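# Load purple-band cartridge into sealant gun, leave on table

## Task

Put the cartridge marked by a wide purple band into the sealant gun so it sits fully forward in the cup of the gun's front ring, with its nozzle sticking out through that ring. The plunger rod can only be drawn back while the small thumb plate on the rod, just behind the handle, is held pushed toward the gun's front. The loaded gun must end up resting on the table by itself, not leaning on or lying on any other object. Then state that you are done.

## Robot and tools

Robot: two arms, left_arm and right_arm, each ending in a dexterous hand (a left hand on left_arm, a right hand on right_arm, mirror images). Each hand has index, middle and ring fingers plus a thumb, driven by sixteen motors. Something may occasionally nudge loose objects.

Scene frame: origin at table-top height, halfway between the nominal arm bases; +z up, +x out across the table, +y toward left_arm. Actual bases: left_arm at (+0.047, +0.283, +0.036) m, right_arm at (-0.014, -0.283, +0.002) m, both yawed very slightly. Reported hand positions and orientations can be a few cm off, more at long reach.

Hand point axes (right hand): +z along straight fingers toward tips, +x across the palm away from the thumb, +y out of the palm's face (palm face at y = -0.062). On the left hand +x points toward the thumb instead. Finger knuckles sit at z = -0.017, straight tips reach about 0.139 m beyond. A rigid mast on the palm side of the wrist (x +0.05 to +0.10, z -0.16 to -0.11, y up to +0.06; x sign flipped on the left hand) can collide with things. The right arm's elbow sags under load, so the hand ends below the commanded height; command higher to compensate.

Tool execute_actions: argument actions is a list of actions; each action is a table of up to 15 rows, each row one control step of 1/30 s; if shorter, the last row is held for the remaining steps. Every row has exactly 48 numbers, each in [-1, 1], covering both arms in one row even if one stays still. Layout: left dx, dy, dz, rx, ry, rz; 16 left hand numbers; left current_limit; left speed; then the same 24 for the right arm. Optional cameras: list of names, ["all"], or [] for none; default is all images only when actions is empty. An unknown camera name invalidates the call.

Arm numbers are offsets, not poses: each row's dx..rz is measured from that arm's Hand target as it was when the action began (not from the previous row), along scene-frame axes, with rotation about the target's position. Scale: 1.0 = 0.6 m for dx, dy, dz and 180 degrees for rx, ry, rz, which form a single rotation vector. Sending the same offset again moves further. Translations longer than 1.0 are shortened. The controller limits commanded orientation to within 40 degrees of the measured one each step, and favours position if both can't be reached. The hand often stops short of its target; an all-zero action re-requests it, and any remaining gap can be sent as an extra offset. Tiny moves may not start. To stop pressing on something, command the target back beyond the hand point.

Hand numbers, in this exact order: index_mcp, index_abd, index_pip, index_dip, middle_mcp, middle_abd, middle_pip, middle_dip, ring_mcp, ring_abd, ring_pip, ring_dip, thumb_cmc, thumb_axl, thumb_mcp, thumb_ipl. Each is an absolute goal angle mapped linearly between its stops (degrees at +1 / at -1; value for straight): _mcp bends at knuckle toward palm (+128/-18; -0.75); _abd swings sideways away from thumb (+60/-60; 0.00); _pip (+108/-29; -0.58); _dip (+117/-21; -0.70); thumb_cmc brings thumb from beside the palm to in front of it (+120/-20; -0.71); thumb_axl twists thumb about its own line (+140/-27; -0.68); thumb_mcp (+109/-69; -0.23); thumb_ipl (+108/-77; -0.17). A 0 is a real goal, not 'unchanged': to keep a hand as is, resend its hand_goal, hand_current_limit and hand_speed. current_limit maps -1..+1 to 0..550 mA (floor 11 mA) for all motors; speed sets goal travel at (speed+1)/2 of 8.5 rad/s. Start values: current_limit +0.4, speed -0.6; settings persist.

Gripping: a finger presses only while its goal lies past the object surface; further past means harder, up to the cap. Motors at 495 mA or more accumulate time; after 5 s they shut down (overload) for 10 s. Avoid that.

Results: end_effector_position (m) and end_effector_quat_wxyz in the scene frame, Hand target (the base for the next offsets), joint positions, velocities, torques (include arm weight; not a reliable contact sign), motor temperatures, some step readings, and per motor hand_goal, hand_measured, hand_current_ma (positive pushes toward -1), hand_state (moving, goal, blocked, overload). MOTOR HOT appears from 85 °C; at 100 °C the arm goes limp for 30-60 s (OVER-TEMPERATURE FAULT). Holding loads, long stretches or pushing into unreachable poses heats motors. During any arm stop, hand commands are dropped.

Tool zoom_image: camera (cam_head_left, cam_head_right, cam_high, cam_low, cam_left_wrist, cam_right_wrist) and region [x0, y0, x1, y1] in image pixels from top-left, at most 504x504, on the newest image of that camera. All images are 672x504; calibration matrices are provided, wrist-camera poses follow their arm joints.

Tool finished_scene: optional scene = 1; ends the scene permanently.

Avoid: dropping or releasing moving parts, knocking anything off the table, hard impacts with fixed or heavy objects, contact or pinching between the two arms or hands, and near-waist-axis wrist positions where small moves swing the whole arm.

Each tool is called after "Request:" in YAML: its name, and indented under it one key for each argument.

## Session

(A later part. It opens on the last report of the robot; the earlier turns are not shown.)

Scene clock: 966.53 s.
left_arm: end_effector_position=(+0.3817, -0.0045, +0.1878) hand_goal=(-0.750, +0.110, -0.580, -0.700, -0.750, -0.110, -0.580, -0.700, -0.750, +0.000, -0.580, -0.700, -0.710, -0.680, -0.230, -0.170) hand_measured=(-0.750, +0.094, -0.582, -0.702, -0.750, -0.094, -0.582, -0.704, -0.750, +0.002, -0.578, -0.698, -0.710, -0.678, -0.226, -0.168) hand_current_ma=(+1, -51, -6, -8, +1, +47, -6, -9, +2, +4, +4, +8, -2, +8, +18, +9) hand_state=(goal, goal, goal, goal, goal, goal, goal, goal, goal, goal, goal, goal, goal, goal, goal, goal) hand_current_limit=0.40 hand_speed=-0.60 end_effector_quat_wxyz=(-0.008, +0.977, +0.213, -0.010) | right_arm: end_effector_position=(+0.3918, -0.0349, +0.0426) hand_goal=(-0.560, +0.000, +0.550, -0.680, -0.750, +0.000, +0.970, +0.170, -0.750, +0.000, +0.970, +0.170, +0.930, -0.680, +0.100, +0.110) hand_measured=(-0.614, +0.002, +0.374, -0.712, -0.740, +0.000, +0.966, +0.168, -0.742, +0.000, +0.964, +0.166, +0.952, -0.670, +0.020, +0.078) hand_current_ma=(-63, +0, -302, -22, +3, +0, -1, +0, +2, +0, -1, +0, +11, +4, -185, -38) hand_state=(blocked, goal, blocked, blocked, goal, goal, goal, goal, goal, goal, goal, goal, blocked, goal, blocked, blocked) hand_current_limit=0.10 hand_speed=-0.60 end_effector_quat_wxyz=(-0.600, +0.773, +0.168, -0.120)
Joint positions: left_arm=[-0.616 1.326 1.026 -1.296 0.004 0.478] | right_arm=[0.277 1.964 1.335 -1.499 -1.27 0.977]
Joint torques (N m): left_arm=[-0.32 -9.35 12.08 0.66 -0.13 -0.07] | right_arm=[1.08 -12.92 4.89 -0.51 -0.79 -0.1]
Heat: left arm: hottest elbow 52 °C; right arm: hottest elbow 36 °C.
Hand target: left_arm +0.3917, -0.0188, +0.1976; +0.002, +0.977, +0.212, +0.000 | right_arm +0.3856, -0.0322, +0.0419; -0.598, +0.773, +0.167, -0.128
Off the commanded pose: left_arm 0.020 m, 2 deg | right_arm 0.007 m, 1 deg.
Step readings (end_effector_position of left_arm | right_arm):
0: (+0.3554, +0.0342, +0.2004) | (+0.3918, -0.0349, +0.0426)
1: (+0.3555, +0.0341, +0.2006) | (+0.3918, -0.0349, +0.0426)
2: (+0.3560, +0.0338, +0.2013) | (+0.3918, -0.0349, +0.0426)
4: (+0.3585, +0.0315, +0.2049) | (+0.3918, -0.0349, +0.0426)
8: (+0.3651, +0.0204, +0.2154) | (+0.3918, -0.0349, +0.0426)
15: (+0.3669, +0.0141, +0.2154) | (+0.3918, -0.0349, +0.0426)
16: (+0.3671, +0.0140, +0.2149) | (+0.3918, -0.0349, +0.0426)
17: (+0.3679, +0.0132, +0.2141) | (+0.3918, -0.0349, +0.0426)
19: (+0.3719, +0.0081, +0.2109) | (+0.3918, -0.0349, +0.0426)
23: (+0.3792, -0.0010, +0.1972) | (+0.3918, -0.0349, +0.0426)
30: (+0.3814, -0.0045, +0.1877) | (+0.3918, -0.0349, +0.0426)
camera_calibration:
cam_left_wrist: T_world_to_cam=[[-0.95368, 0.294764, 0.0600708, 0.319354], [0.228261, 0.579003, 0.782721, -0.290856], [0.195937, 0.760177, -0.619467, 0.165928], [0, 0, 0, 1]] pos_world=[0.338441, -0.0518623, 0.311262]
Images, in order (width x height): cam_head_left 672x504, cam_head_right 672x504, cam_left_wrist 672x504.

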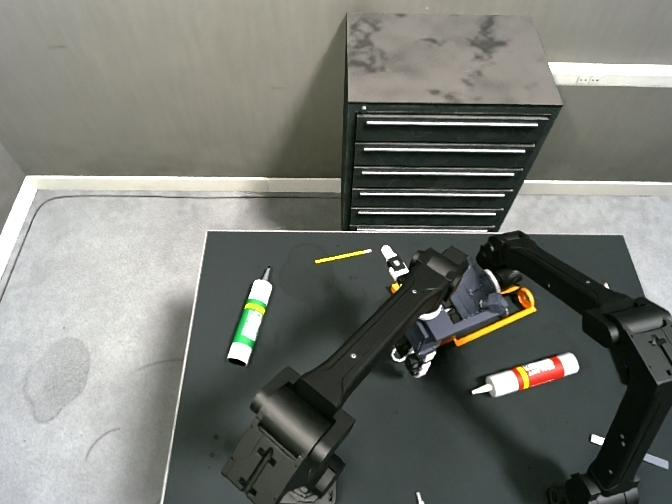

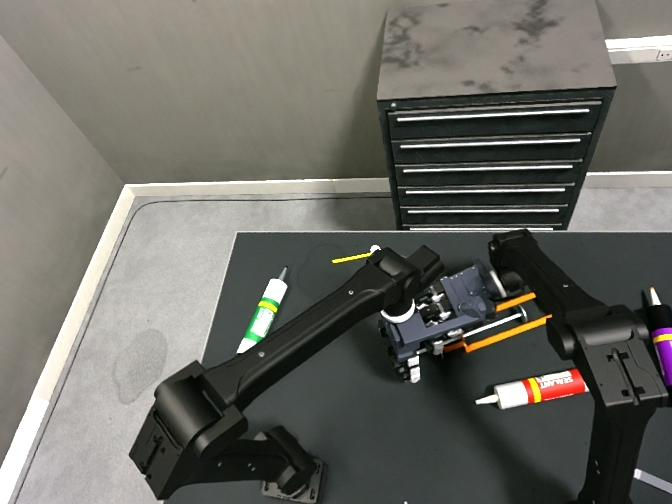

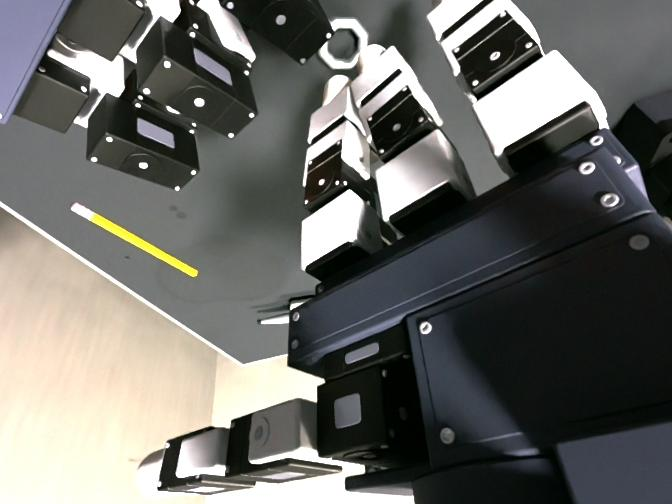

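Request:
execute_actions:
  actions:
    - [[0.018,-0.041,0.0,0,0,0,-0.75,0.11,-0.58,-0.7,-0.75,-0.11,-0.58,-0.7,-0.75,0,-0.58,-0.7,-0.71,-0.68,-0.23,-0.17,0.4,-0.6,0,0,0,0,0,0,-0.56,0,0.55,-0.68,-0.75,0,0.97,0.17,-0.75,0,0.97,0.17,0.93,-0.68,0.1,0.11,0.1,-0.6]]
    - [[0,0,-0.04,0,0,0,-0.75,0.11,-0.58,-0.7,-0.75,-0.11,-0.58,-0.7,-0.75,0,-0.58,-0.7,-0.71,-0.68,-0.23,-0.17,0.4,-0.6,0,0,0,0,0,0,-0.56,0,0.55,-0.68,-0.75,0,0.97,0.17,-0.75,0,0.97,0.17,0.93,-0.68,0.1,0.11,0.1,-0.6]]
  cameras: ["cam_head_left","cam_head_right","cam_left_wrist"]

Request:
zoom_image:
  camera: "cam_left_wrist"
  region: [220, 0, 520, 225]

Request:
zoom_image:
  camera: "cam_head_right"
  region: [380, 310, 480, 390]

Scene clock: 991.33 s.
left_arm: end_effector_position=(+0.4000, -0.0354, +0.1799) hand_goal=(-0.750, +0.110, -0.580, -0.700, -0.750, -0.110, -0.580, -0.700, -0.750, +0.000, -0.580, -0.700, -0.710, -0.680, -0.230, -0.170) hand_measured=(-0.750, +0.094, -0.582, -0.702, -0.750, -0.094, -0.582, -0.704, -0.750, +0.002, -0.578, -0.698, -0.710, -0.678, -0.226, -0.168) hand_current_ma=(+1, -51, -6, -8, +1, +47, -6, -9, +2, +4, +4, +8, -2, +8, +18, +9) hand_state=(goal, goal, goal, goal, goal, goal, goal, goal, goal, goal, goal, goal, goal, goal, goal, goal) hand_current_limit=0.40 hand_speed=-0.60 end_effector_quat_wxyz=(+0.005, +0.977, +0.212, +0.001) | right_arm: end_effector_position=(+0.3918, -0.0349, +0.0426) hand_goal=(-0.560, +0.000, +0.550, -0.680, -0.750, +0.000, +0.970, +0.170, -0.750, +0.000, +0.970, +0.170, +0.930, -0.680, +0.100, +0.110) hand_measured=(-0.614, +0.002, +0.374, -0.712, -0.740, +0.000, +0.966, +0.168, -0.742, +0.000, +0.964, +0.166, +0.952, -0.670, +0.020, +0.078) hand_current_ma=(-63, +0, -303, -22, +3, +0, -1, +0, +2, +0, -1, +0, +11, +4, -185, -38) hand_state=(blocked, goal, blocked, blocked, goal, goal, goal, goal, goal, goal, goal, goal, blocked, goal, blocked, blocked) hand_current_limit=0.10 hand_speed=-0.60 end_effector_quat_wxyz=(-0.600, +0.773, +0.168, -0.120)
Joint positions: left_arm=[-0.65 1.402 1.07 -1.23 0.004 0.446] | right_arm=[0.277 1.964 1.335 -1.499 -1.27 0.977]
Joint torques (N m): left_arm=[0.26 -10.23 9.74 1.05 -0.17 -0.06] | right_arm=[1.08 -12.92 4.89 -0.53 -0.79 -0.1]
Heat: left arm: hottest elbow 52 °C; right arm: hottest elbow 36 °C.
Hand target: left_arm +0.4024, -0.0432, +0.1734; +0.002, +0.977, +0.212, +0.000 | right_arm +0.3856, -0.0322, +0.0419; -0.598, +0.773, +0.167, -0.128
Off the commanded pose: left_arm 0.010 m, 0 deg | right_arm 0.007 m, 1 deg.
Step readings (end_effector_position of left_arm | right_arm):
0: (+0.3817, -0.0045, +0.1878) | (+0.3918, -0.0349, +0.0426)
1: (+0.3817, -0.0045, +0.1878) | (+0.3918, -0.0349, +0.0426)
2: (+0.3814, -0.0051, +0.1875) | (+0.3918, -0.0349, +0.0426)
4: (+0.3821, -0.0085, +0.1873) | (+0.3918, -0.0349, +0.0426)
8: (+0.3864, -0.0205, +0.1865) | (+0.3918, -0.0349, +0.0426)
15: (+0.3880, -0.0255, +0.1848) | (+0.3918, -0.0349, +0.0426)
16: (+0.3881, -0.0256, +0.1848) | (+0.3918, -0.0349, +0.0426)
17: (+0.3888, -0.0262, +0.1851) | (+0.3918, -0.0349, +0.0426)
19: (+0.3923, -0.0290, +0.1852) | (+0.3918, -0.0349, +0.0426)
23: (+0.3980, -0.0337, +0.1829) | (+0.3918, -0.0349, +0.0426)
30: (+0.4000, -0.0353, +0.1798) | (+0.3918, -0.0349, +0.0426)
camera_calibration:
cam_left_wrist: T_world_to_cam=[[-0.954409, 0.297175, 0.0281141, 0.352495], [0.208144, 0.595038, 0.776277, -0.261197], [0.213961, 0.746737, -0.629765, 0.175059], [0, 0, 0, 1]] pos_world=[0.353335, -0.080054, 0.303098]
Images, in order (width x height): cam_head_left 672x504, cam_head_right 672x504, cam_left_wrist 672x504.

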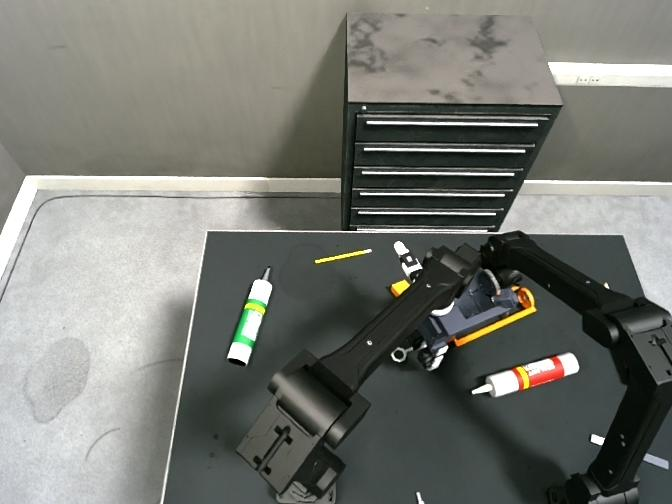

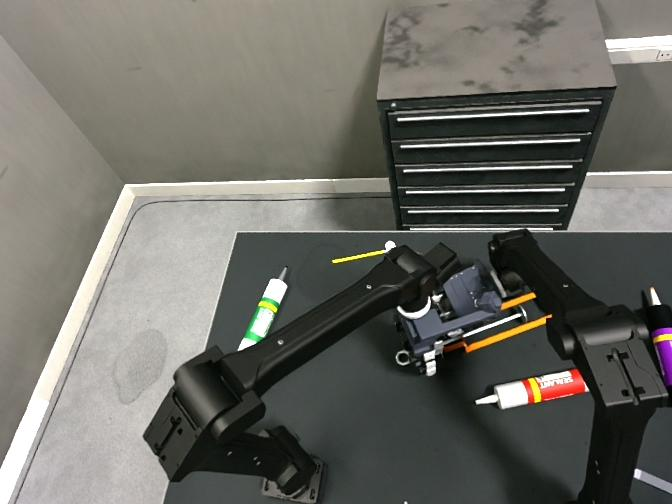

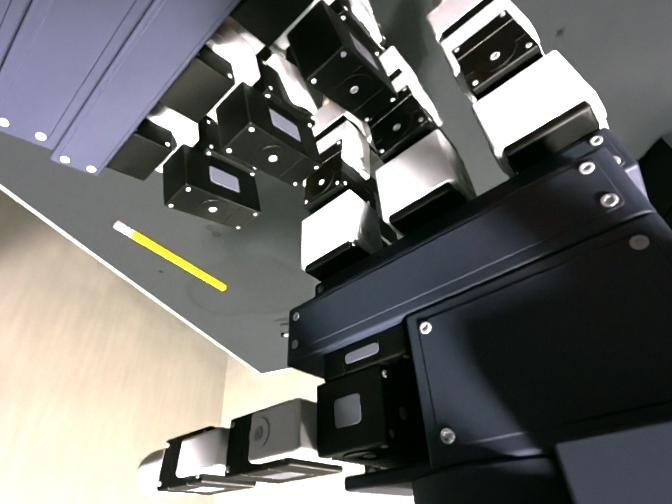

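Scaled by 1.680 from the camera's 672x504 image, which has a finer 960x720 frame.

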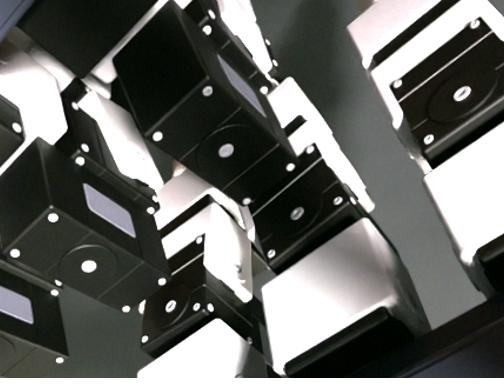

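Scaled by 5.040 from the camera's 672x504 image, which has a finer 960x720 frame.

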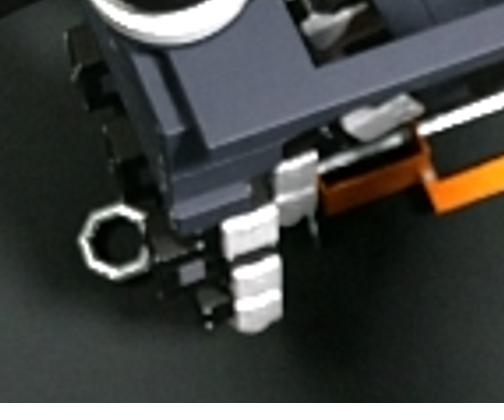

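Request:
execute_actions:
  actions:
    - [[-0.0117,0.0217,-0.02,0,0,0,-0.75,0.11,-0.58,-0.7,-0.75,-0.11,-0.58,-0.7,-0.75,0,-0.58,-0.7,-0.71,-0.68,-0.23,-0.17,0.4,-0.6,0,0,0,0,0,0,-0.56,0,0.55,-0.68,-0.75,0,0.97,0.17,-0.75,0,0.97,0.17,0.93,-0.68,0.1,0.11,0.1,-0.6]]
    - [[0,0,-0.0267,0,0,0,-0.75,0.11,-0.58,-0.7,-0.75,-0.11,-0.58,-0.7,-0.75,0,-0.58,-0.7,-0.71,-0.68,-0.23,-0.17,0.4,-0.6,0,0,0,0,0,0,-0.56,0,0.55,-0.68,-0.75,0,0.97,0.17,-0.75,0,0.97,0.17,0.93,-0.68,0.1,0.11,0.1,-0.6]]
  cameras: ["cam_head_left","cam_head_right","cam_left_wrist"]

Request:
zoom_image:
  camera: "cam_head_right"
  region: [380, 310, 480, 390]

Request:
zoom_image:
  camera: "cam_head_left"
  region: [380, 310, 480, 390]

Scene clock: 1001.17 s.
left_arm: end_effector_position=(+0.3969, -0.0327, +0.1595) hand_goal=(-0.750, +0.110, -0.580, -0.700, -0.750, -0.110, -0.580, -0.700, -0.750, +0.000, -0.580, -0.700, -0.710, -0.680, -0.230, -0.170) hand_measured=(-0.750, +0.094, -0.582, -0.702, -0.750, -0.094, -0.582, -0.704, -0.750, +0.002, -0.578, -0.698, -0.710, -0.678, -0.226, -0.168) hand_current_ma=(-1, -51, -6, -8, -2, +48, -6, -9, +2, +4, +4, +8, -2, +8, +18, +9) hand_state=(goal, goal, goal, goal, goal, goal, goal, goal, goal, goal, goal, goal, goal, goal, goal, goal) hand_current_limit=0.40 hand_speed=-0.60 end_effector_quat_wxyz=(+0.012, +0.977, +0.212, +0.006) | right_arm: end_effector_position=(+0.3918, -0.0349, +0.0426) hand_goal=(-0.560, +0.000, +0.550, -0.680, -0.750, +0.000, +0.970, +0.170, -0.750, +0.000, +0.970, +0.170, +0.930, -0.680, +0.100, +0.110) hand_measured=(-0.614, +0.002, +0.374, -0.714, -0.740, +0.000, +0.966, +0.168, -0.742, +0.000, +0.964, +0.166, +0.952, -0.670, +0.020, +0.078) hand_current_ma=(-63, +0, -303, -23, +3, +0, -1, +0, +2, +0, -1, +0, +11, +4, -185, -38) hand_state=(blocked, goal, blocked, blocked, goal, goal, goal, goal, goal, goal, goal, goal, blocked, goal, blocked, blocked) hand_current_limit=0.10 hand_speed=-0.60 end_effector_quat_wxyz=(-0.600, +0.773, +0.168, -0.120)
Joint positions: left_arm=[-0.65 1.402 1.008 -1.151 0.004 0.446] | right_arm=[0.277 1.964 1.335 -1.499 -1.27 0.977]
Joint torques (N m): left_arm=[1.2 -10.11 7.6 1.17 -0.13 0.13] | right_arm=[1.03 -12.92 4.9 -0.53 -0.79 -0.1]
Heat: left arm: hottest elbow 51 °C; right arm: hottest elbow 36 °C.
Hand target: left_arm +0.3955, -0.0302, +0.1454; +0.002, +0.977, +0.212, +0.000 | right_arm +0.3856, -0.0322, +0.0419; -0.598, +0.773, +0.167, -0.128
Off the commanded pose: left_arm 0.014 m, 1 deg | right_arm 0.007 m, 1 deg.
Step readings (end_effector_position of left_arm | right_arm):
0: (+0.4001, -0.0354, +0.1799) | (+0.3918, -0.0349, +0.0426)
1: (+0.4001, -0.0354, +0.1799) | (+0.3918, -0.0349, +0.0426)
2: (+0.4006, -0.0358, +0.1801) | (+0.3918, -0.0349, +0.0426)
4: (+0.4015, -0.0365, +0.1792) | (+0.3918, -0.0349, +0.0426)
8: (+0.3987, -0.0342, +0.1719) | (+0.3918, -0.0349, +0.0426)
15: (+0.3964, -0.0323, +0.1676) | (+0.3918, -0.0349, +0.0426)
16: (+0.3967, -0.0325, +0.1677) | (+0.3918, -0.0349, +0.0426)
17: (+0.3969, -0.0327, +0.1673) | (+0.3918, -0.0349, +0.0426)
19: (+0.3978, -0.0334, +0.1656) | (+0.3918, -0.0349, +0.0426)
23: (+0.3966, -0.0324, +0.1606) | (+0.3918, -0.0349, +0.0426)
30: (+0.3968, -0.0326, +0.1594) | (+0.3918, -0.0349, +0.0426)
camera_calibration:
cam_left_wrist: T_world_to_cam=[[-0.95479, 0.297026, 0.0123125, 0.351979], [0.197759, 0.603682, 0.772308, -0.241261], [0.221962, 0.739827, -0.635129, 0.158347], [0, 0, 0, 1]] pos_world=[0.348631, -0.0760512, 0.282565]
Images, in order (width x height): cam_head_left 672x504, cam_head_right 672x504, cam_left_wrist 672x504.

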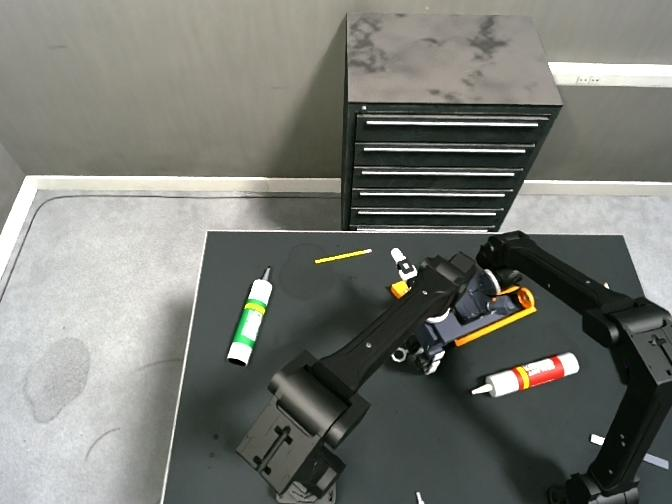

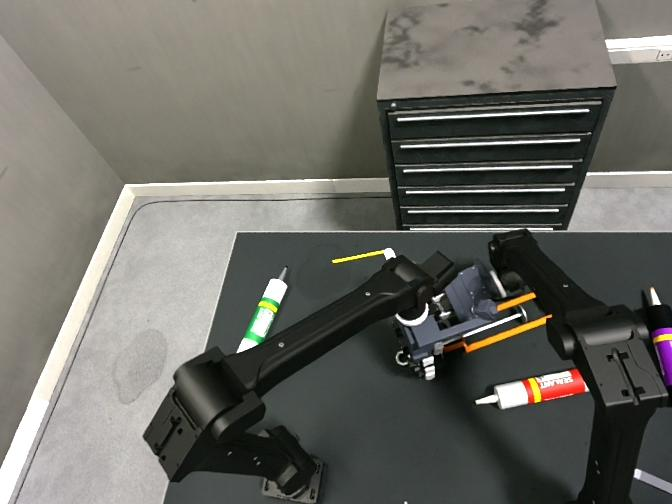

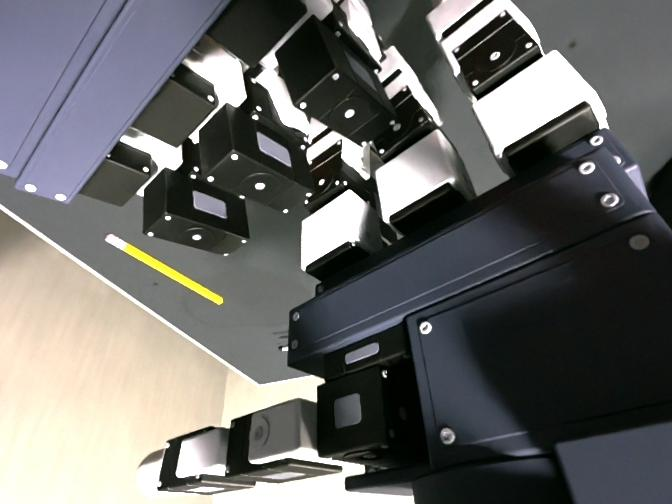

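Scaled by 5.040 from the camera's 672x504 image, which has a finer 960x720 frame.

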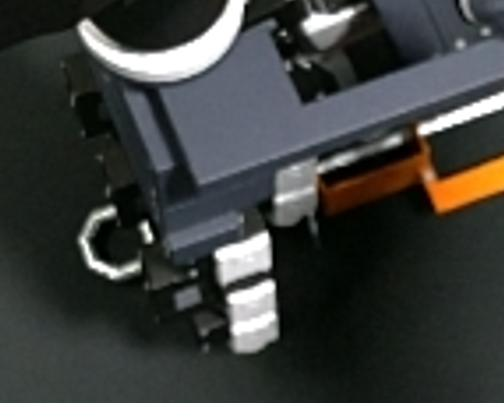

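Scaled by 5.040 from the camera's 672x504 image, which has a finer 960x720 frame.

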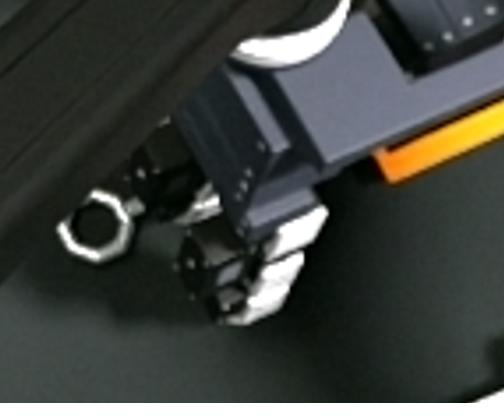

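Request:
execute_actions:
  actions:
    - [[-0.0017,0.0035,-0.02,0,0,0,-0.75,0.11,-0.58,-0.7,-0.75,-0.11,-0.58,-0.7,-0.75,0,-0.58,-0.7,-0.71,-0.68,-0.23,-0.17,0.4,-0.6,0,0,0,0,0,0,-0.56,0,0.55,-0.68,-0.75,0,0.97,0.17,-0.75,0,0.97,0.17,0.93,-0.68,0.1,0.11,0.1,-0.6]]
  cameras: ["cam_head_left","cam_head_right"]

Request:
zoom_image:
  camera: "cam_head_left"
  region: [380, 310, 480, 390]

Scene clock: 1006.93 s.
left_arm: end_effector_position=(+0.3954, -0.0314, +0.1508) hand_goal=(-0.750, +0.110, -0.580, -0.700, -0.750, -0.110, -0.580, -0.700, -0.750, +0.000, -0.580, -0.700, -0.710, -0.680, -0.230, -0.170) hand_measured=(-0.750, +0.094, -0.582, -0.702, -0.750, -0.094, -0.582, -0.704, -0.750, +0.002, -0.578, -0.698, -0.710, -0.678, -0.226, -0.168) hand_current_ma=(-1, -51, -6, -8, -2, +48, -6, -9, +2, +4, +4, +8, -2, +8, +18, +9) hand_state=(goal, goal, goal, goal, goal, goal, goal, goal, goal, goal, goal, goal, goal, goal, goal, goal) hand_current_limit=0.40 hand_speed=-0.60 end_effector_quat_wxyz=(+0.014, +0.977, +0.212, +0.009) | right_arm: end_effector_position=(+0.3918, -0.0349, +0.0426) hand_goal=(-0.560, +0.000, +0.550, -0.680, -0.750, +0.000, +0.970, +0.170, -0.750, +0.000, +0.970, +0.170, +0.930, -0.680, +0.100, +0.110) hand_measured=(-0.614, +0.002, +0.374, -0.714, -0.740, +0.000, +0.966, +0.168, -0.742, +0.000, +0.964, +0.166, +0.952, -0.670, +0.020, +0.078) hand_current_ma=(-63, +0, -302, -23, +3, +0, -1, +0, +2, +0, -1, +0, +11, +4, -185, -38) hand_state=(blocked, goal, blocked, blocked, goal, goal, goal, goal, goal, goal, goal, goal, blocked, goal, blocked, blocked) hand_current_limit=0.10 hand_speed=-0.60 end_effector_quat_wxyz=(-0.600, +0.773, +0.168, -0.120)
Joint positions: left_arm=[-0.65 1.403 0.982 -1.117 0.004 0.446] | right_arm=[0.277 1.964 1.335 -1.499 -1.27 0.977]
Joint torques (N m): left_arm=[1.44 -9.11 7.43 1.05 -0.13 0.14] | right_arm=[1.03 -12.98 4.89 -0.53 -0.79 -0.1]
Heat: left arm: hottest elbow 50 °C; right arm: hottest elbow 36 °C.
Hand target: left_arm +0.3945, -0.0281, +0.1334; +0.002, +0.977, +0.212, +0.000 | right_arm +0.3856, -0.0322, +0.0419; -0.598, +0.773, +0.167, -0.128
Off the commanded pose: left_arm 0.018 m, 2 deg | right_arm 0.007 m, 1 deg.
Step readings (end_effector_position of left_arm | right_arm):
0: (+0.3969, -0.0327, +0.1595) | (+0.3918, -0.0349, +0.0426)
1: (+0.3970, -0.0328, +0.1595) | (+0.3918, -0.0349, +0.0426)
2: (+0.3970, -0.0328, +0.1591) | (+0.3918, -0.0349, +0.0426)
4: (+0.3974, -0.0331, +0.1575) | (+0.3918, -0.0349, +0.0426)
8: (+0.3953, -0.0313, +0.1522) | (+0.3918, -0.0349, +0.0426)
15: (+0.3953, -0.0314, +0.1508) | (+0.3918, -0.0349, +0.0426)
Images, in order (width x height): cam_head_left 672x504, cam_head_right 672x504.

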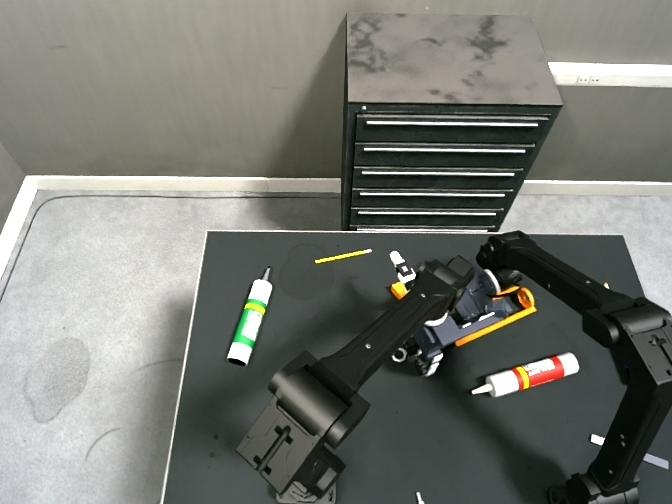

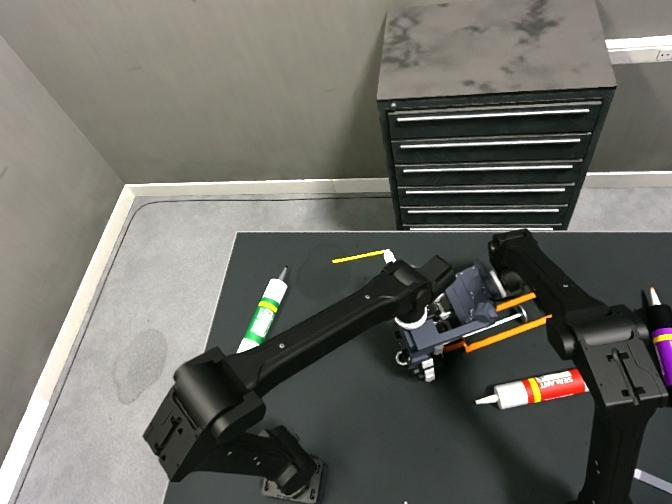

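Scaled by 5.040 from the camera's 672x504 image, which has a finer 960x720 frame.

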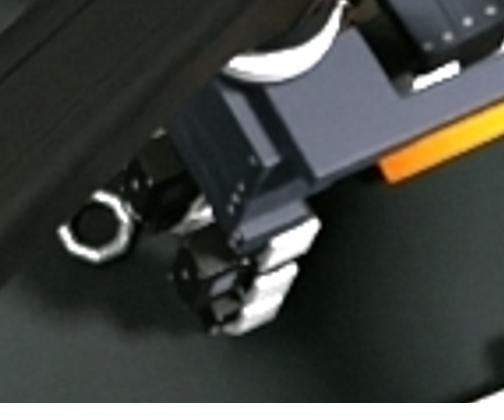

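Request:
execute_actions:
  actions:
    - [[-0.0135,0.0305,0.0,0,0,0,-0.78,0.13,-0.58,-0.72,-0.78,-0.13,-0.58,-0.72,-0.75,0,-0.58,-0.7,-0.71,-0.68,-0.23,-0.17,0.8,-0.6,0,0,0,0,0,0,-0.56,0,0.55,-0.68,-0.75,0,0.97,0.17,-0.75,0,0.97,0.17,0.93,-0.68,0.1,0.11,0.1,-0.6]]
  cameras: ["cam_head_left","cam_low"]

Request:
zoom_image:
  camera: "cam_head_left"
  region: [380, 310, 480, 390]

Scene clock: 1013.60 s.
left_arm: end_effector_position=(+0.3885, -0.0234, +0.1409) hand_goal=(-0.780, +0.130, -0.580, -0.720, -0.780, -0.130, -0.580, -0.720, -0.750, +0.000, -0.580, -0.700, -0.710, -0.680, -0.230, -0.170) hand_measured=(-0.762, +0.094, -0.572, -0.716, -0.764, -0.096, -0.574, -0.716, -0.750, +0.002, -0.578, -0.698, -0.710, -0.678, -0.226, -0.168) hand_current_ma=(+71, -123, +30, +14, +60, +117, +23, +11, +1, +4, +4, +8, -2, +8, +19, +9) hand_state=(goal, blocked, goal, goal, goal, blocked, goal, goal, goal, goal, goal, goal, goal, goal, goal, goal) hand_current_limit=0.80 hand_speed=-0.60 end_effector_quat_wxyz=(+0.010, +0.978, +0.208, +0.004) | right_arm: end_effector_position=(+0.3918, -0.0349, +0.0426) hand_goal=(-0.560, +0.000, +0.550, -0.680, -0.750, +0.000, +0.970, +0.170, -0.750, +0.000, +0.970, +0.170, +0.930, -0.680, +0.100, +0.110) hand_measured=(-0.614, +0.002, +0.376, -0.714, -0.740, +0.000, +0.966, +0.168, -0.742, +0.000, +0.964, +0.166, +0.952, -0.670, +0.020, +0.078) hand_current_ma=(-63, +0, -302, -23, +3, +0, -1, +0, +2, +0, -1, +0, +12, +4, -185, -38) hand_state=(blocked, goal, blocked, blocked, goal, goal, goal, goal, goal, goal, goal, goal, blocked, goal, blocked, blocked) hand_current_limit=0.10 hand_speed=-0.60 end_effector_quat_wxyz=(-0.600, +0.773, +0.168, -0.120)
Joint positions: left_arm=[-0.642 1.394 0.948 -1.104 0.006 0.463] | right_arm=[0.277 1.964 1.335 -1.499 -1.27 0.977]
Joint torques (N m): left_arm=[2.55 -11.81 6.42 0.4 -0.23 0.22] | right_arm=[1.03 -12.98 4.89 -0.51 -0.79 -0.1]
Heat: left arm: hottest elbow 50 °C; right arm: hottest elbow 36 °C.
Hand target: left_arm +0.3863, -0.0098, +0.1333; +0.002, +0.977, +0.212, +0.000 | right_arm +0.3856, -0.0322, +0.0419; -0.598, +0.773, +0.167, -0.128
Off the commanded pose: left_arm 0.016 m, 1 deg | right_arm 0.007 m, 1 deg.
Step readings (end_effector_position of left_arm | right_arm):
0: (+0.3954, -0.0314, +0.1508) | (+0.3918, -0.0349, +0.0426)
1: (+0.3954, -0.0314, +0.1508) | (+0.3918, -0.0349, +0.0426)
2: (+0.3950, -0.0311, +0.1499) | (+0.3918, -0.0349, +0.0426)
4: (+0.3926, -0.0287, +0.1458) | (+0.3918, -0.0349, +0.0426)
8: (+0.3896, -0.0241, +0.1407) | (+0.3918, -0.0349, +0.0426)
15: (+0.3887, -0.0234, +0.1410) | (+0.3918, -0.0349, +0.0426)
Images, in order (width x height): cam_head_left 672x504, cam_low 672x504.

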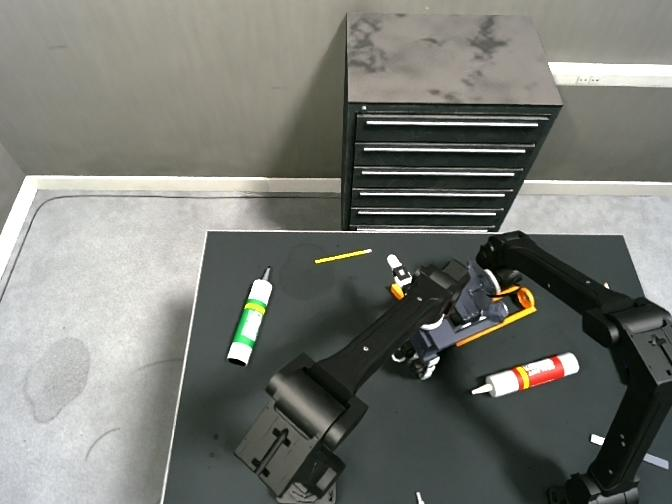

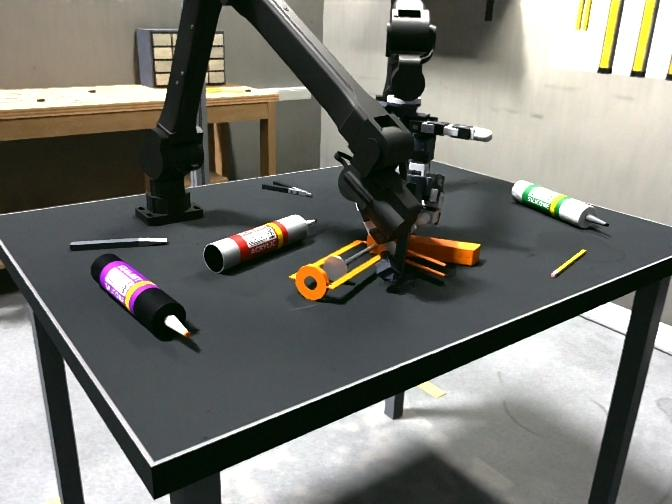

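Scaled by 5.040 from the camera's 672x504 image, which has a finer 960x720 frame.

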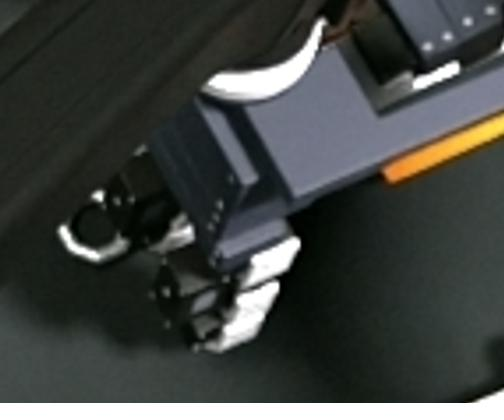

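Request:
execute_actions:
  actions:
    - [[-0.0135,0.0305,0.013,0,0,0,-0.82,0.13,-0.6,-0.74,-0.82,-0.13,-0.6,-0.74,-0.75,0,-0.58,-0.7,-0.71,-0.68,-0.23,-0.17,0.8,-0.6,0,0,0,0,0,0,-0.56,0,0.55,-0.68,-0.75,0,0.97,0.17,-0.75,0,0.97,0.17,0.93,-0.68,0.1,0.11,0.1,-0.6]]
  cameras: ["cam_head_left","cam_head_right","cam_low"]

Request:
zoom_image:
  camera: "cam_head_left"
  region: [370, 270, 550, 400]

Request:
zoom_image:
  camera: "cam_head_right"
  region: [420, 320, 480, 368]

Scene clock: 1020.83 s.
left_arm: end_effector_position=(+0.3827, -0.0026, +0.1487) hand_goal=(-0.820, +0.130, -0.600, -0.740, -0.820, -0.130, -0.600, -0.740, -0.750, +0.000, -0.580, -0.700, -0.710, -0.680, -0.230, -0.170) hand_measured=(-0.810, +0.096, -0.594, -0.736, -0.808, -0.096, -0.594, -0.736, -0.750, +0.002, -0.578, -0.698, -0.710, -0.678, -0.226, -0.168) hand_current_ma=(+34, -118, +16, +12, +45, +117, +21, +15, +1, +4, +4, +8, -2, +8, +19, +9) hand_state=(goal, blocked, goal, goal, goal, blocked, goal, goal, goal, goal, goal, goal, goal, goal, goal, goal) hand_current_limit=0.80 hand_speed=-0.60 end_effector_quat_wxyz=(+0.012, +0.977, +0.211, +0.007) | right_arm: end_effector_position=(+0.3915, -0.0347, +0.0427) hand_goal=(-0.560, +0.000, +0.550, -0.680, -0.750, +0.000, +0.970, +0.170, -0.750, +0.000, +0.970, +0.170, +0.930, -0.680, +0.100, +0.110) hand_measured=(-0.618, +0.002, +0.382, -0.714, -0.740, +0.000, +0.966, +0.168, -0.742, +0.000, +0.964, +0.166, +0.952, -0.670, +0.020, +0.078) hand_current_ma=(-73, +0, -303, -23, +3, +0, -1, +0, +2, +0, -1, +0, +12, +4, -185, -38) hand_state=(blocked, goal, blocked, blocked, goal, goal, goal, goal, goal, goal, goal, goal, blocked, goal, blocked, blocked) hand_current_limit=0.10 hand_speed=-0.60 end_effector_quat_wxyz=(-0.601, +0.773, +0.167, -0.120)
Joint positions: left_arm=[-0.609 1.334 0.911 -1.12 0.005 0.489] | right_arm=[0.277 1.964 1.334 -1.499 -1.272 0.977]
Joint torques (N m): left_arm=[2.08 -10.75 7.04 0.1 -0.14 0.22] | right_arm=[1.03 -12.98 4.94 -0.51 -0.72 -0.1]
Heat: left arm: hottest elbow 49 °C; right arm: hottest elbow 36 °C.
Hand target: left_arm +0.3782, +0.0084, +0.1412; +0.002, +0.977, +0.212, +0.000 | right_arm +0.3855, -0.0322, +0.0419; -0.598, +0.773, +0.167, -0.128
Off the commanded pose: left_arm 0.014 m, 1 deg | right_arm 0.006 m, 1 deg.
Step readings (end_effector_position of left_arm | right_arm):
0: (+0.3885, -0.0234, +0.1410) | (+0.3918, -0.0349, +0.0426)
1: (+0.3884, -0.0235, +0.1410) | (+0.3918, -0.0349, +0.0426)
2: (+0.3882, -0.0232, +0.1411) | (+0.3918, -0.0349, +0.0426)
4: (+0.3869, -0.0211, +0.1423) | (+0.3918, -0.0348, +0.0427)
8: (+0.3848, -0.0143, +0.1495) | (+0.3915, -0.0348, +0.0426)
15: (+0.3827, -0.0032, +0.1491) | (+0.3915, -0.0347, +0.0427)
Images, in order (width x height): cam_head_left 672x504, cam_head_right 672x504, cam_low 672x504.

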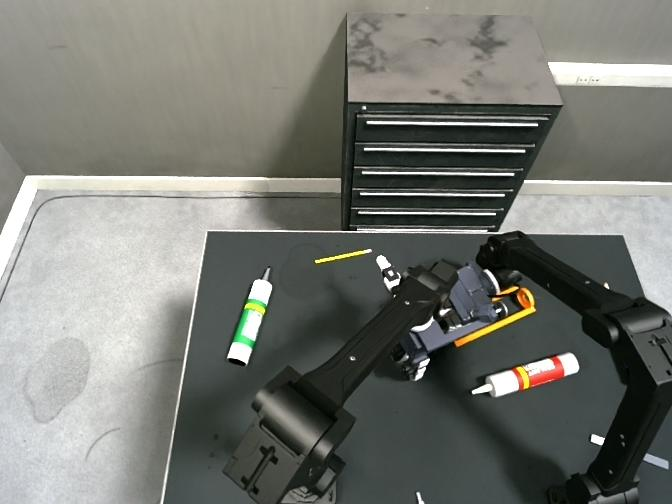

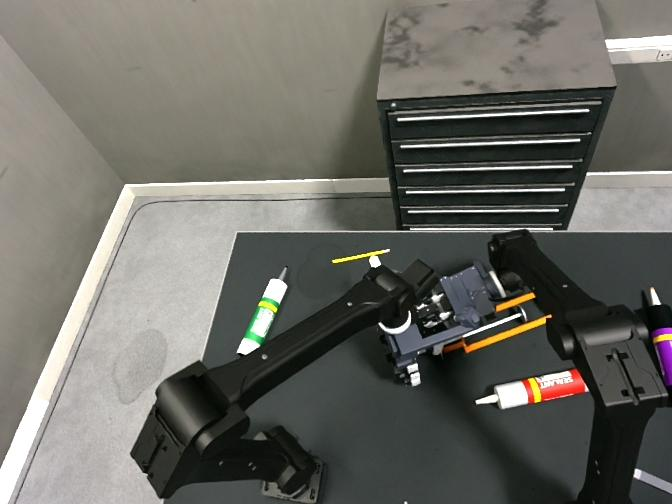

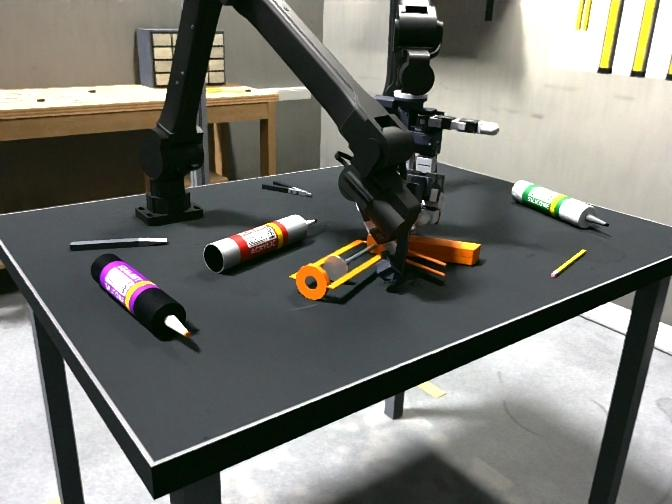

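Scaled by 2.800 from the camera's 672x504 image, which has a finer 960x720 frame.

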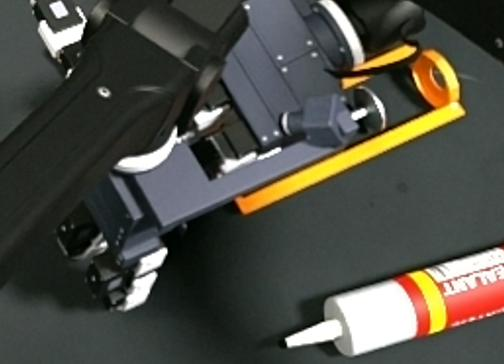

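Scaled by 8.400 from the camera's 672x504 image, which has a finer 960x720 frame.

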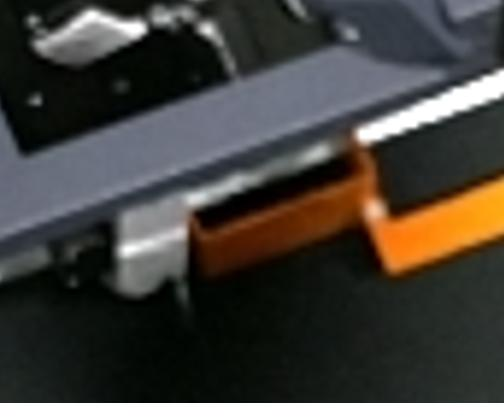

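Request:
zoom_image:
  camera: "cam_low"
  region: [280, 220, 400, 310]

Request:
zoom_image:
  camera: "cam_head_left"
  region: [380, 310, 480, 390]

Scaled by 4.200 from the camera's 672x504 image, which has a finer 960x720 frame.

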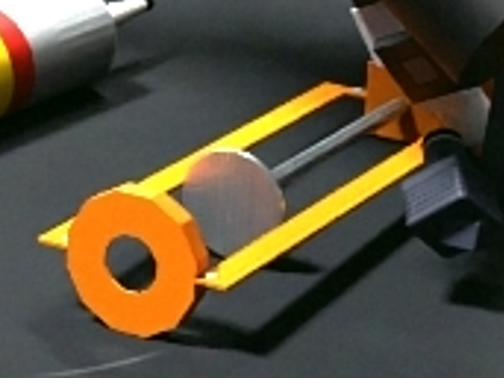

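Scaled by 5.040 from the camera's 672x504 image, which has a finer 960x720 frame.

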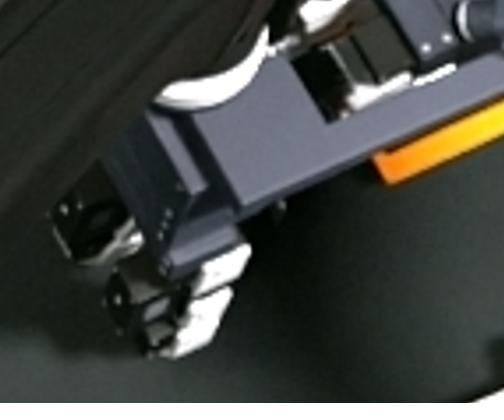

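Request:
execute_actions:
  actions:
    - [[0,0,0,0,0,0,-0.75,0.1,-0.58,-0.7,-0.75,-0.1,-0.58,-0.7,-0.75,0,-0.58,-0.7,-0.71,-0.68,-0.23,-0.17,0.4,-0.6,0,0,0,0,0,0,-0.5,0,0.8,-0.6,-0.75,0,0.97,0.17,-0.75,0,0.97,0.17,0.93,-0.68,0.2,0.15,0.72,-0.6]]
  cameras: ["cam_head_left","cam_head_right","cam_low"]

Request:
zoom_image:
  camera: "cam_head_right"
  region: [420, 320, 480, 368]

Request:
zoom_image:
  camera: "cam_low"
  region: [280, 220, 400, 310]

Scene clock: 1069.67 s.
left_arm: end_effector_position=(+0.3820, -0.0005, +0.1480) hand_goal=(-0.750, +0.100, -0.580, -0.700, -0.750, -0.100, -0.580, -0.700, -0.750, +0.000, -0.580, -0.700, -0.710, -0.680, -0.230, -0.170) hand_measured=(-0.786, +0.094, -0.594, -0.716, -0.756, -0.092, -0.584, -0.704, -0.750, +0.002, -0.578, -0.698, -0.710, -0.678, -0.226, -0.168) hand_current_ma=(-154, -17, -51, -59, -18, +25, -14, -14, +1, +4, +4, +8, -2, +8, +19, +9) hand_state=(blocked, goal, goal, goal, goal, goal, goal, goal, goal, goal, goal, goal, goal, goal, goal, goal) hand_current_limit=0.40 hand_speed=-0.60 end_effector_quat_wxyz=(+0.008, +0.977, +0.212, +0.006) | right_arm: end_effector_position=(+0.3915, -0.0347, +0.0427) hand_goal=(-0.500, +0.000, +0.800, -0.600, -0.750, +0.000, +0.970, +0.170, -0.750, +0.000, +0.970, +0.170, +0.930, -0.680, +0.200, +0.150) hand_measured=(-0.618, +0.000, +0.388, -0.702, -0.740, +0.000, +0.966, +0.168, -0.742, +0.000, +0.964, +0.166, +0.952, -0.668, +0.022, +0.084) hand_current_ma=(-266, +0, -473, -181, +3, +0, -1, +0, +2, +0, -1, +0, +12, +5, -473, -137) hand_state=(blocked, goal, blocked, blocked, goal, goal, goal, goal, goal, goal, goal, goal, blocked, goal, blocked, blocked) hand_current_limit=0.72 hand_speed=-0.60 end_effector_quat_wxyz=(-0.601, +0.773, +0.167, -0.120)
Joint positions: left_arm=[-0.608 1.334 0.911 -1.127 0.001 0.489] | right_arm=[0.277 1.964 1.334 -1.499 -1.272 0.977]
Joint torques (N m): left_arm=[2.14 -10.52 6.89 0.5 -0.04 0.22] | right_arm=[1.03 -12.98 4.94 -0.53 -0.72 -0.1]
Heat: left arm: hottest elbow 47 °C; right arm: hottest elbow 36 °C.
Hand target: left_arm +0.3782, +0.0085, +0.1412; +0.002, +0.977, +0.212, +0.000 | right_arm +0.3855, -0.0322, +0.0419; -0.598, +0.774, +0.167, -0.128
Off the commanded pose: left_arm 0.012 m, 1 deg | right_arm 0.007 m, 1 deg.
Step readings (end_effector_position of left_arm | right_arm):
0: (+0.3826, -0.0026, +0.1487) | (+0.3915, -0.0347, +0.0427)
1: (+0.3826, -0.0025, +0.1487) | (+0.3915, -0.0347, +0.0427)
2: (+0.3824, -0.0019, +0.1485) | (+0.3915, -0.0347, +0.0427)
4: (+0.3821, -0.0007, +0.1481) | (+0.3915, -0.0347, +0.0427)
8: (+0.3820, -0.0005, +0.1480) | (+0.3915, -0.0347, +0.0427)
15: (+0.3820, -0.0005, +0.1480) | (+0.3915, -0.0347, +0.0427)
Images, in order (width x height): cam_head_left 672x504, cam_head_right 672x504, cam_low 672x504.

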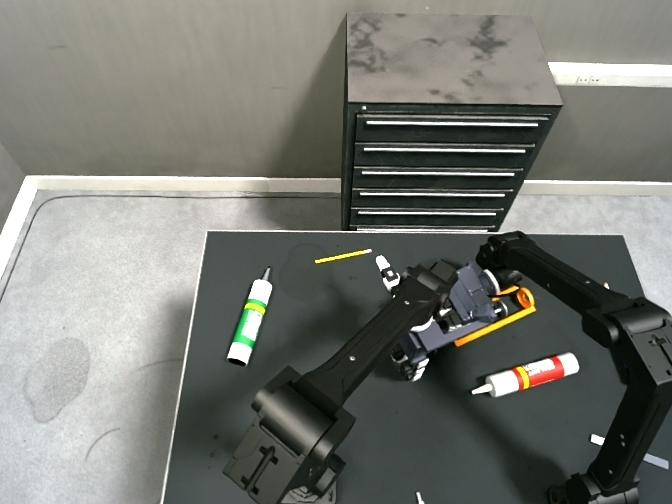

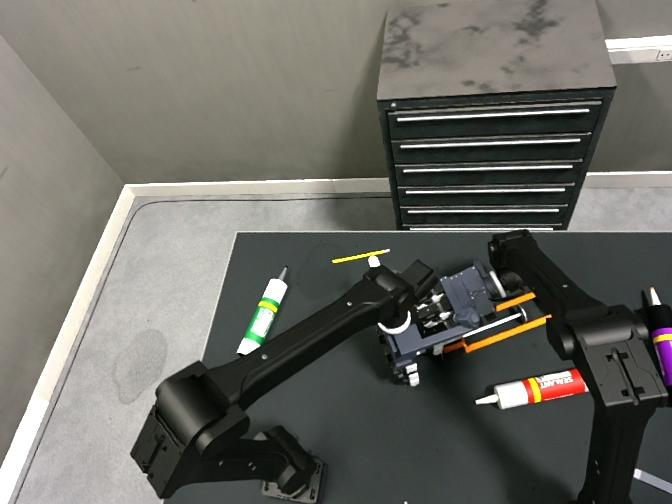

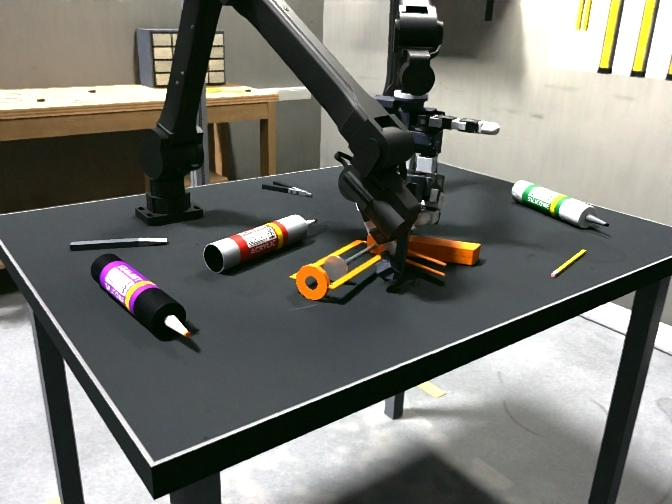

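Scaled by 8.400 from the camera's 672x504 image, which has a finer 960x720 frame.

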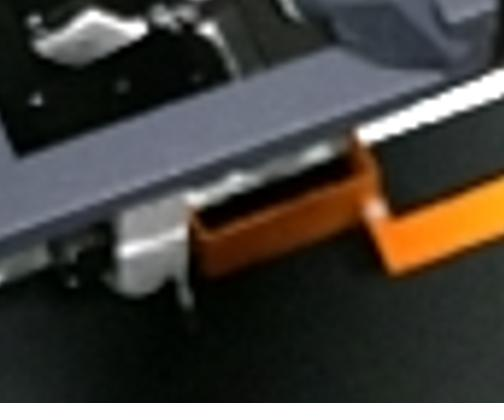

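Scaled by 4.200 from the camera's 672x504 image, which has a finer 960x720 frame.

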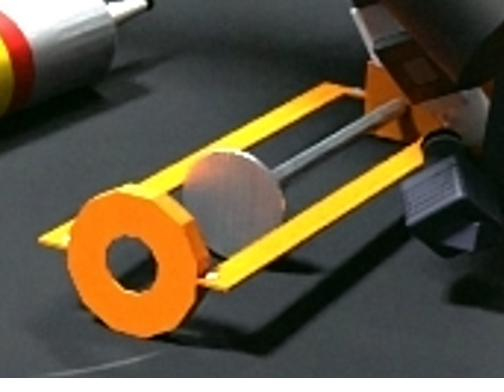

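Request:
execute_actions:
  actions: []
  cameras: ["cam_left_wrist","cam_high"]

Request:
zoom_image:
  camera: "cam_left_wrist"
  region: [280, 0, 430, 112]

Request:
zoom_image:
  camera: "cam_high"
  region: [240, 160, 360, 250]

Scene clock: 1083.73 s.
left_arm: end_effector_position=(+0.3820, -0.0005, +0.1480) hand_goal=(-0.750, +0.100, -0.580, -0.700, -0.750, -0.100, -0.580, -0.700, -0.750, +0.000, -0.580, -0.700, -0.710, -0.680, -0.230, -0.170) hand_measured=(-0.786, +0.094, -0.594, -0.716, -0.756, -0.092, -0.584, -0.704, -0.750, +0.002, -0.578, -0.698, -0.710, -0.678, -0.226, -0.168) hand_current_ma=(-154, -17, -51, -59, -18, +25, -14, -14, +1, +4, +4, +8, -2, +8, +19, +9) hand_state=(blocked, goal, goal, goal, goal, goal, goal, goal, goal, goal, goal, goal, goal, goal, goal, goal) hand_current_limit=0.40 hand_speed=-0.60 end_effector_quat_wxyz=(+0.008, +0.977, +0.212, +0.006) | right_arm: end_effector_position=(+0.3915, -0.0347, +0.0427) hand_goal=(-0.500, +0.000, +0.800, -0.600, -0.750, +0.000, +0.970, +0.170, -0.750, +0.000, +0.970, +0.170, +0.930, -0.680, +0.200, +0.150) hand_measured=(-0.618, +0.000, +0.388, -0.702, -0.740, +0.000, +0.966, +0.168, -0.742, +0.000, +0.964, +0.166, +0.952, -0.668, +0.022, +0.084) hand_current_ma=(-266, +0, -473, -181, +3, +0, -1, +0, +2, +0, -1, +0, +12, +5, -473, -137) hand_state=(blocked, goal, blocked, blocked, goal, goal, goal, goal, goal, goal, goal, goal, blocked, goal, blocked, blocked) hand_current_limit=0.72 hand_speed=-0.60 end_effector_quat_wxyz=(-0.601, +0.773, +0.167, -0.120)
Joint positions: left_arm=[-0.608 1.334 0.911 -1.127 0.001 0.489] | right_arm=[0.277 1.964 1.334 -1.499 -1.272 0.977]
Joint velocities: within noise
Joint torques (N m): left_arm=[2.78 -10.29 6.89 0.4 -0.05 0.21] | right_arm=[1.03 -12.98 4.93 -0.53 -0.72 -0.1]
Motor temperatures (°C): left_arm=[28 34 47 27 28 28] | right_arm=[28 35 36 29 31 28]
Heat: left arm: hottest elbow 47 °C; right arm: hottest elbow 36 °C.
Hand target: left_arm +0.3782, +0.0085, +0.1412; +0.002, +0.977, +0.212, +0.000 | right_arm +0.3855, -0.0322, +0.0419; -0.598, +0.774, +0.167, -0.128
Off the commanded pose: left_arm 0.012 m, 1 deg | right_arm 0.007 m, 1 deg.
camera_calibration:
cam_left_wrist: T_world_to_cam=[[-0.954346, 0.2983, 0.0155001, 0.32778], [0.199768, 0.598814, 0.775574, -0.250117], [0.222072, 0.743263, -0.631066, 0.129898], [0, 0, 0, 1]] pos_world=[0.333934, -0.0445516, 0.270878]
Images, in order (width x height): cam_high 672x504, cam_left_wrist 672x504.

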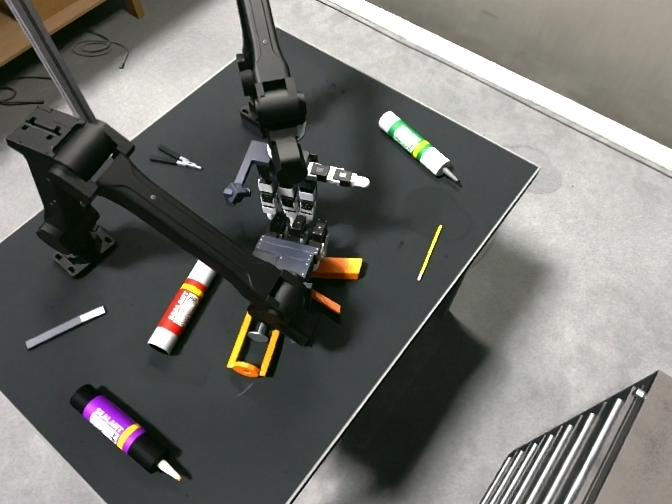

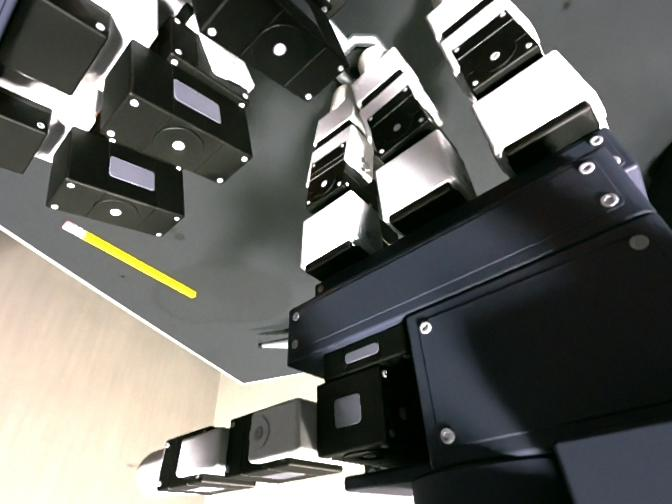

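Scaled by 3.360 from the camera's 672x504 image, which has a finer 960x720 frame.

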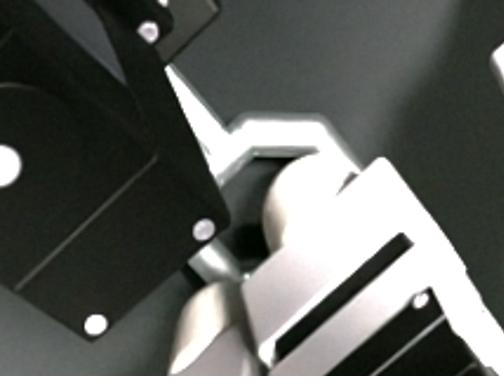

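Scaled by 4.200 from the camera's 672x504 image, which has a finer 960x720 frame.

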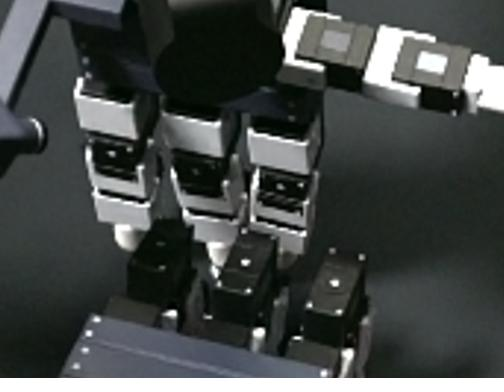

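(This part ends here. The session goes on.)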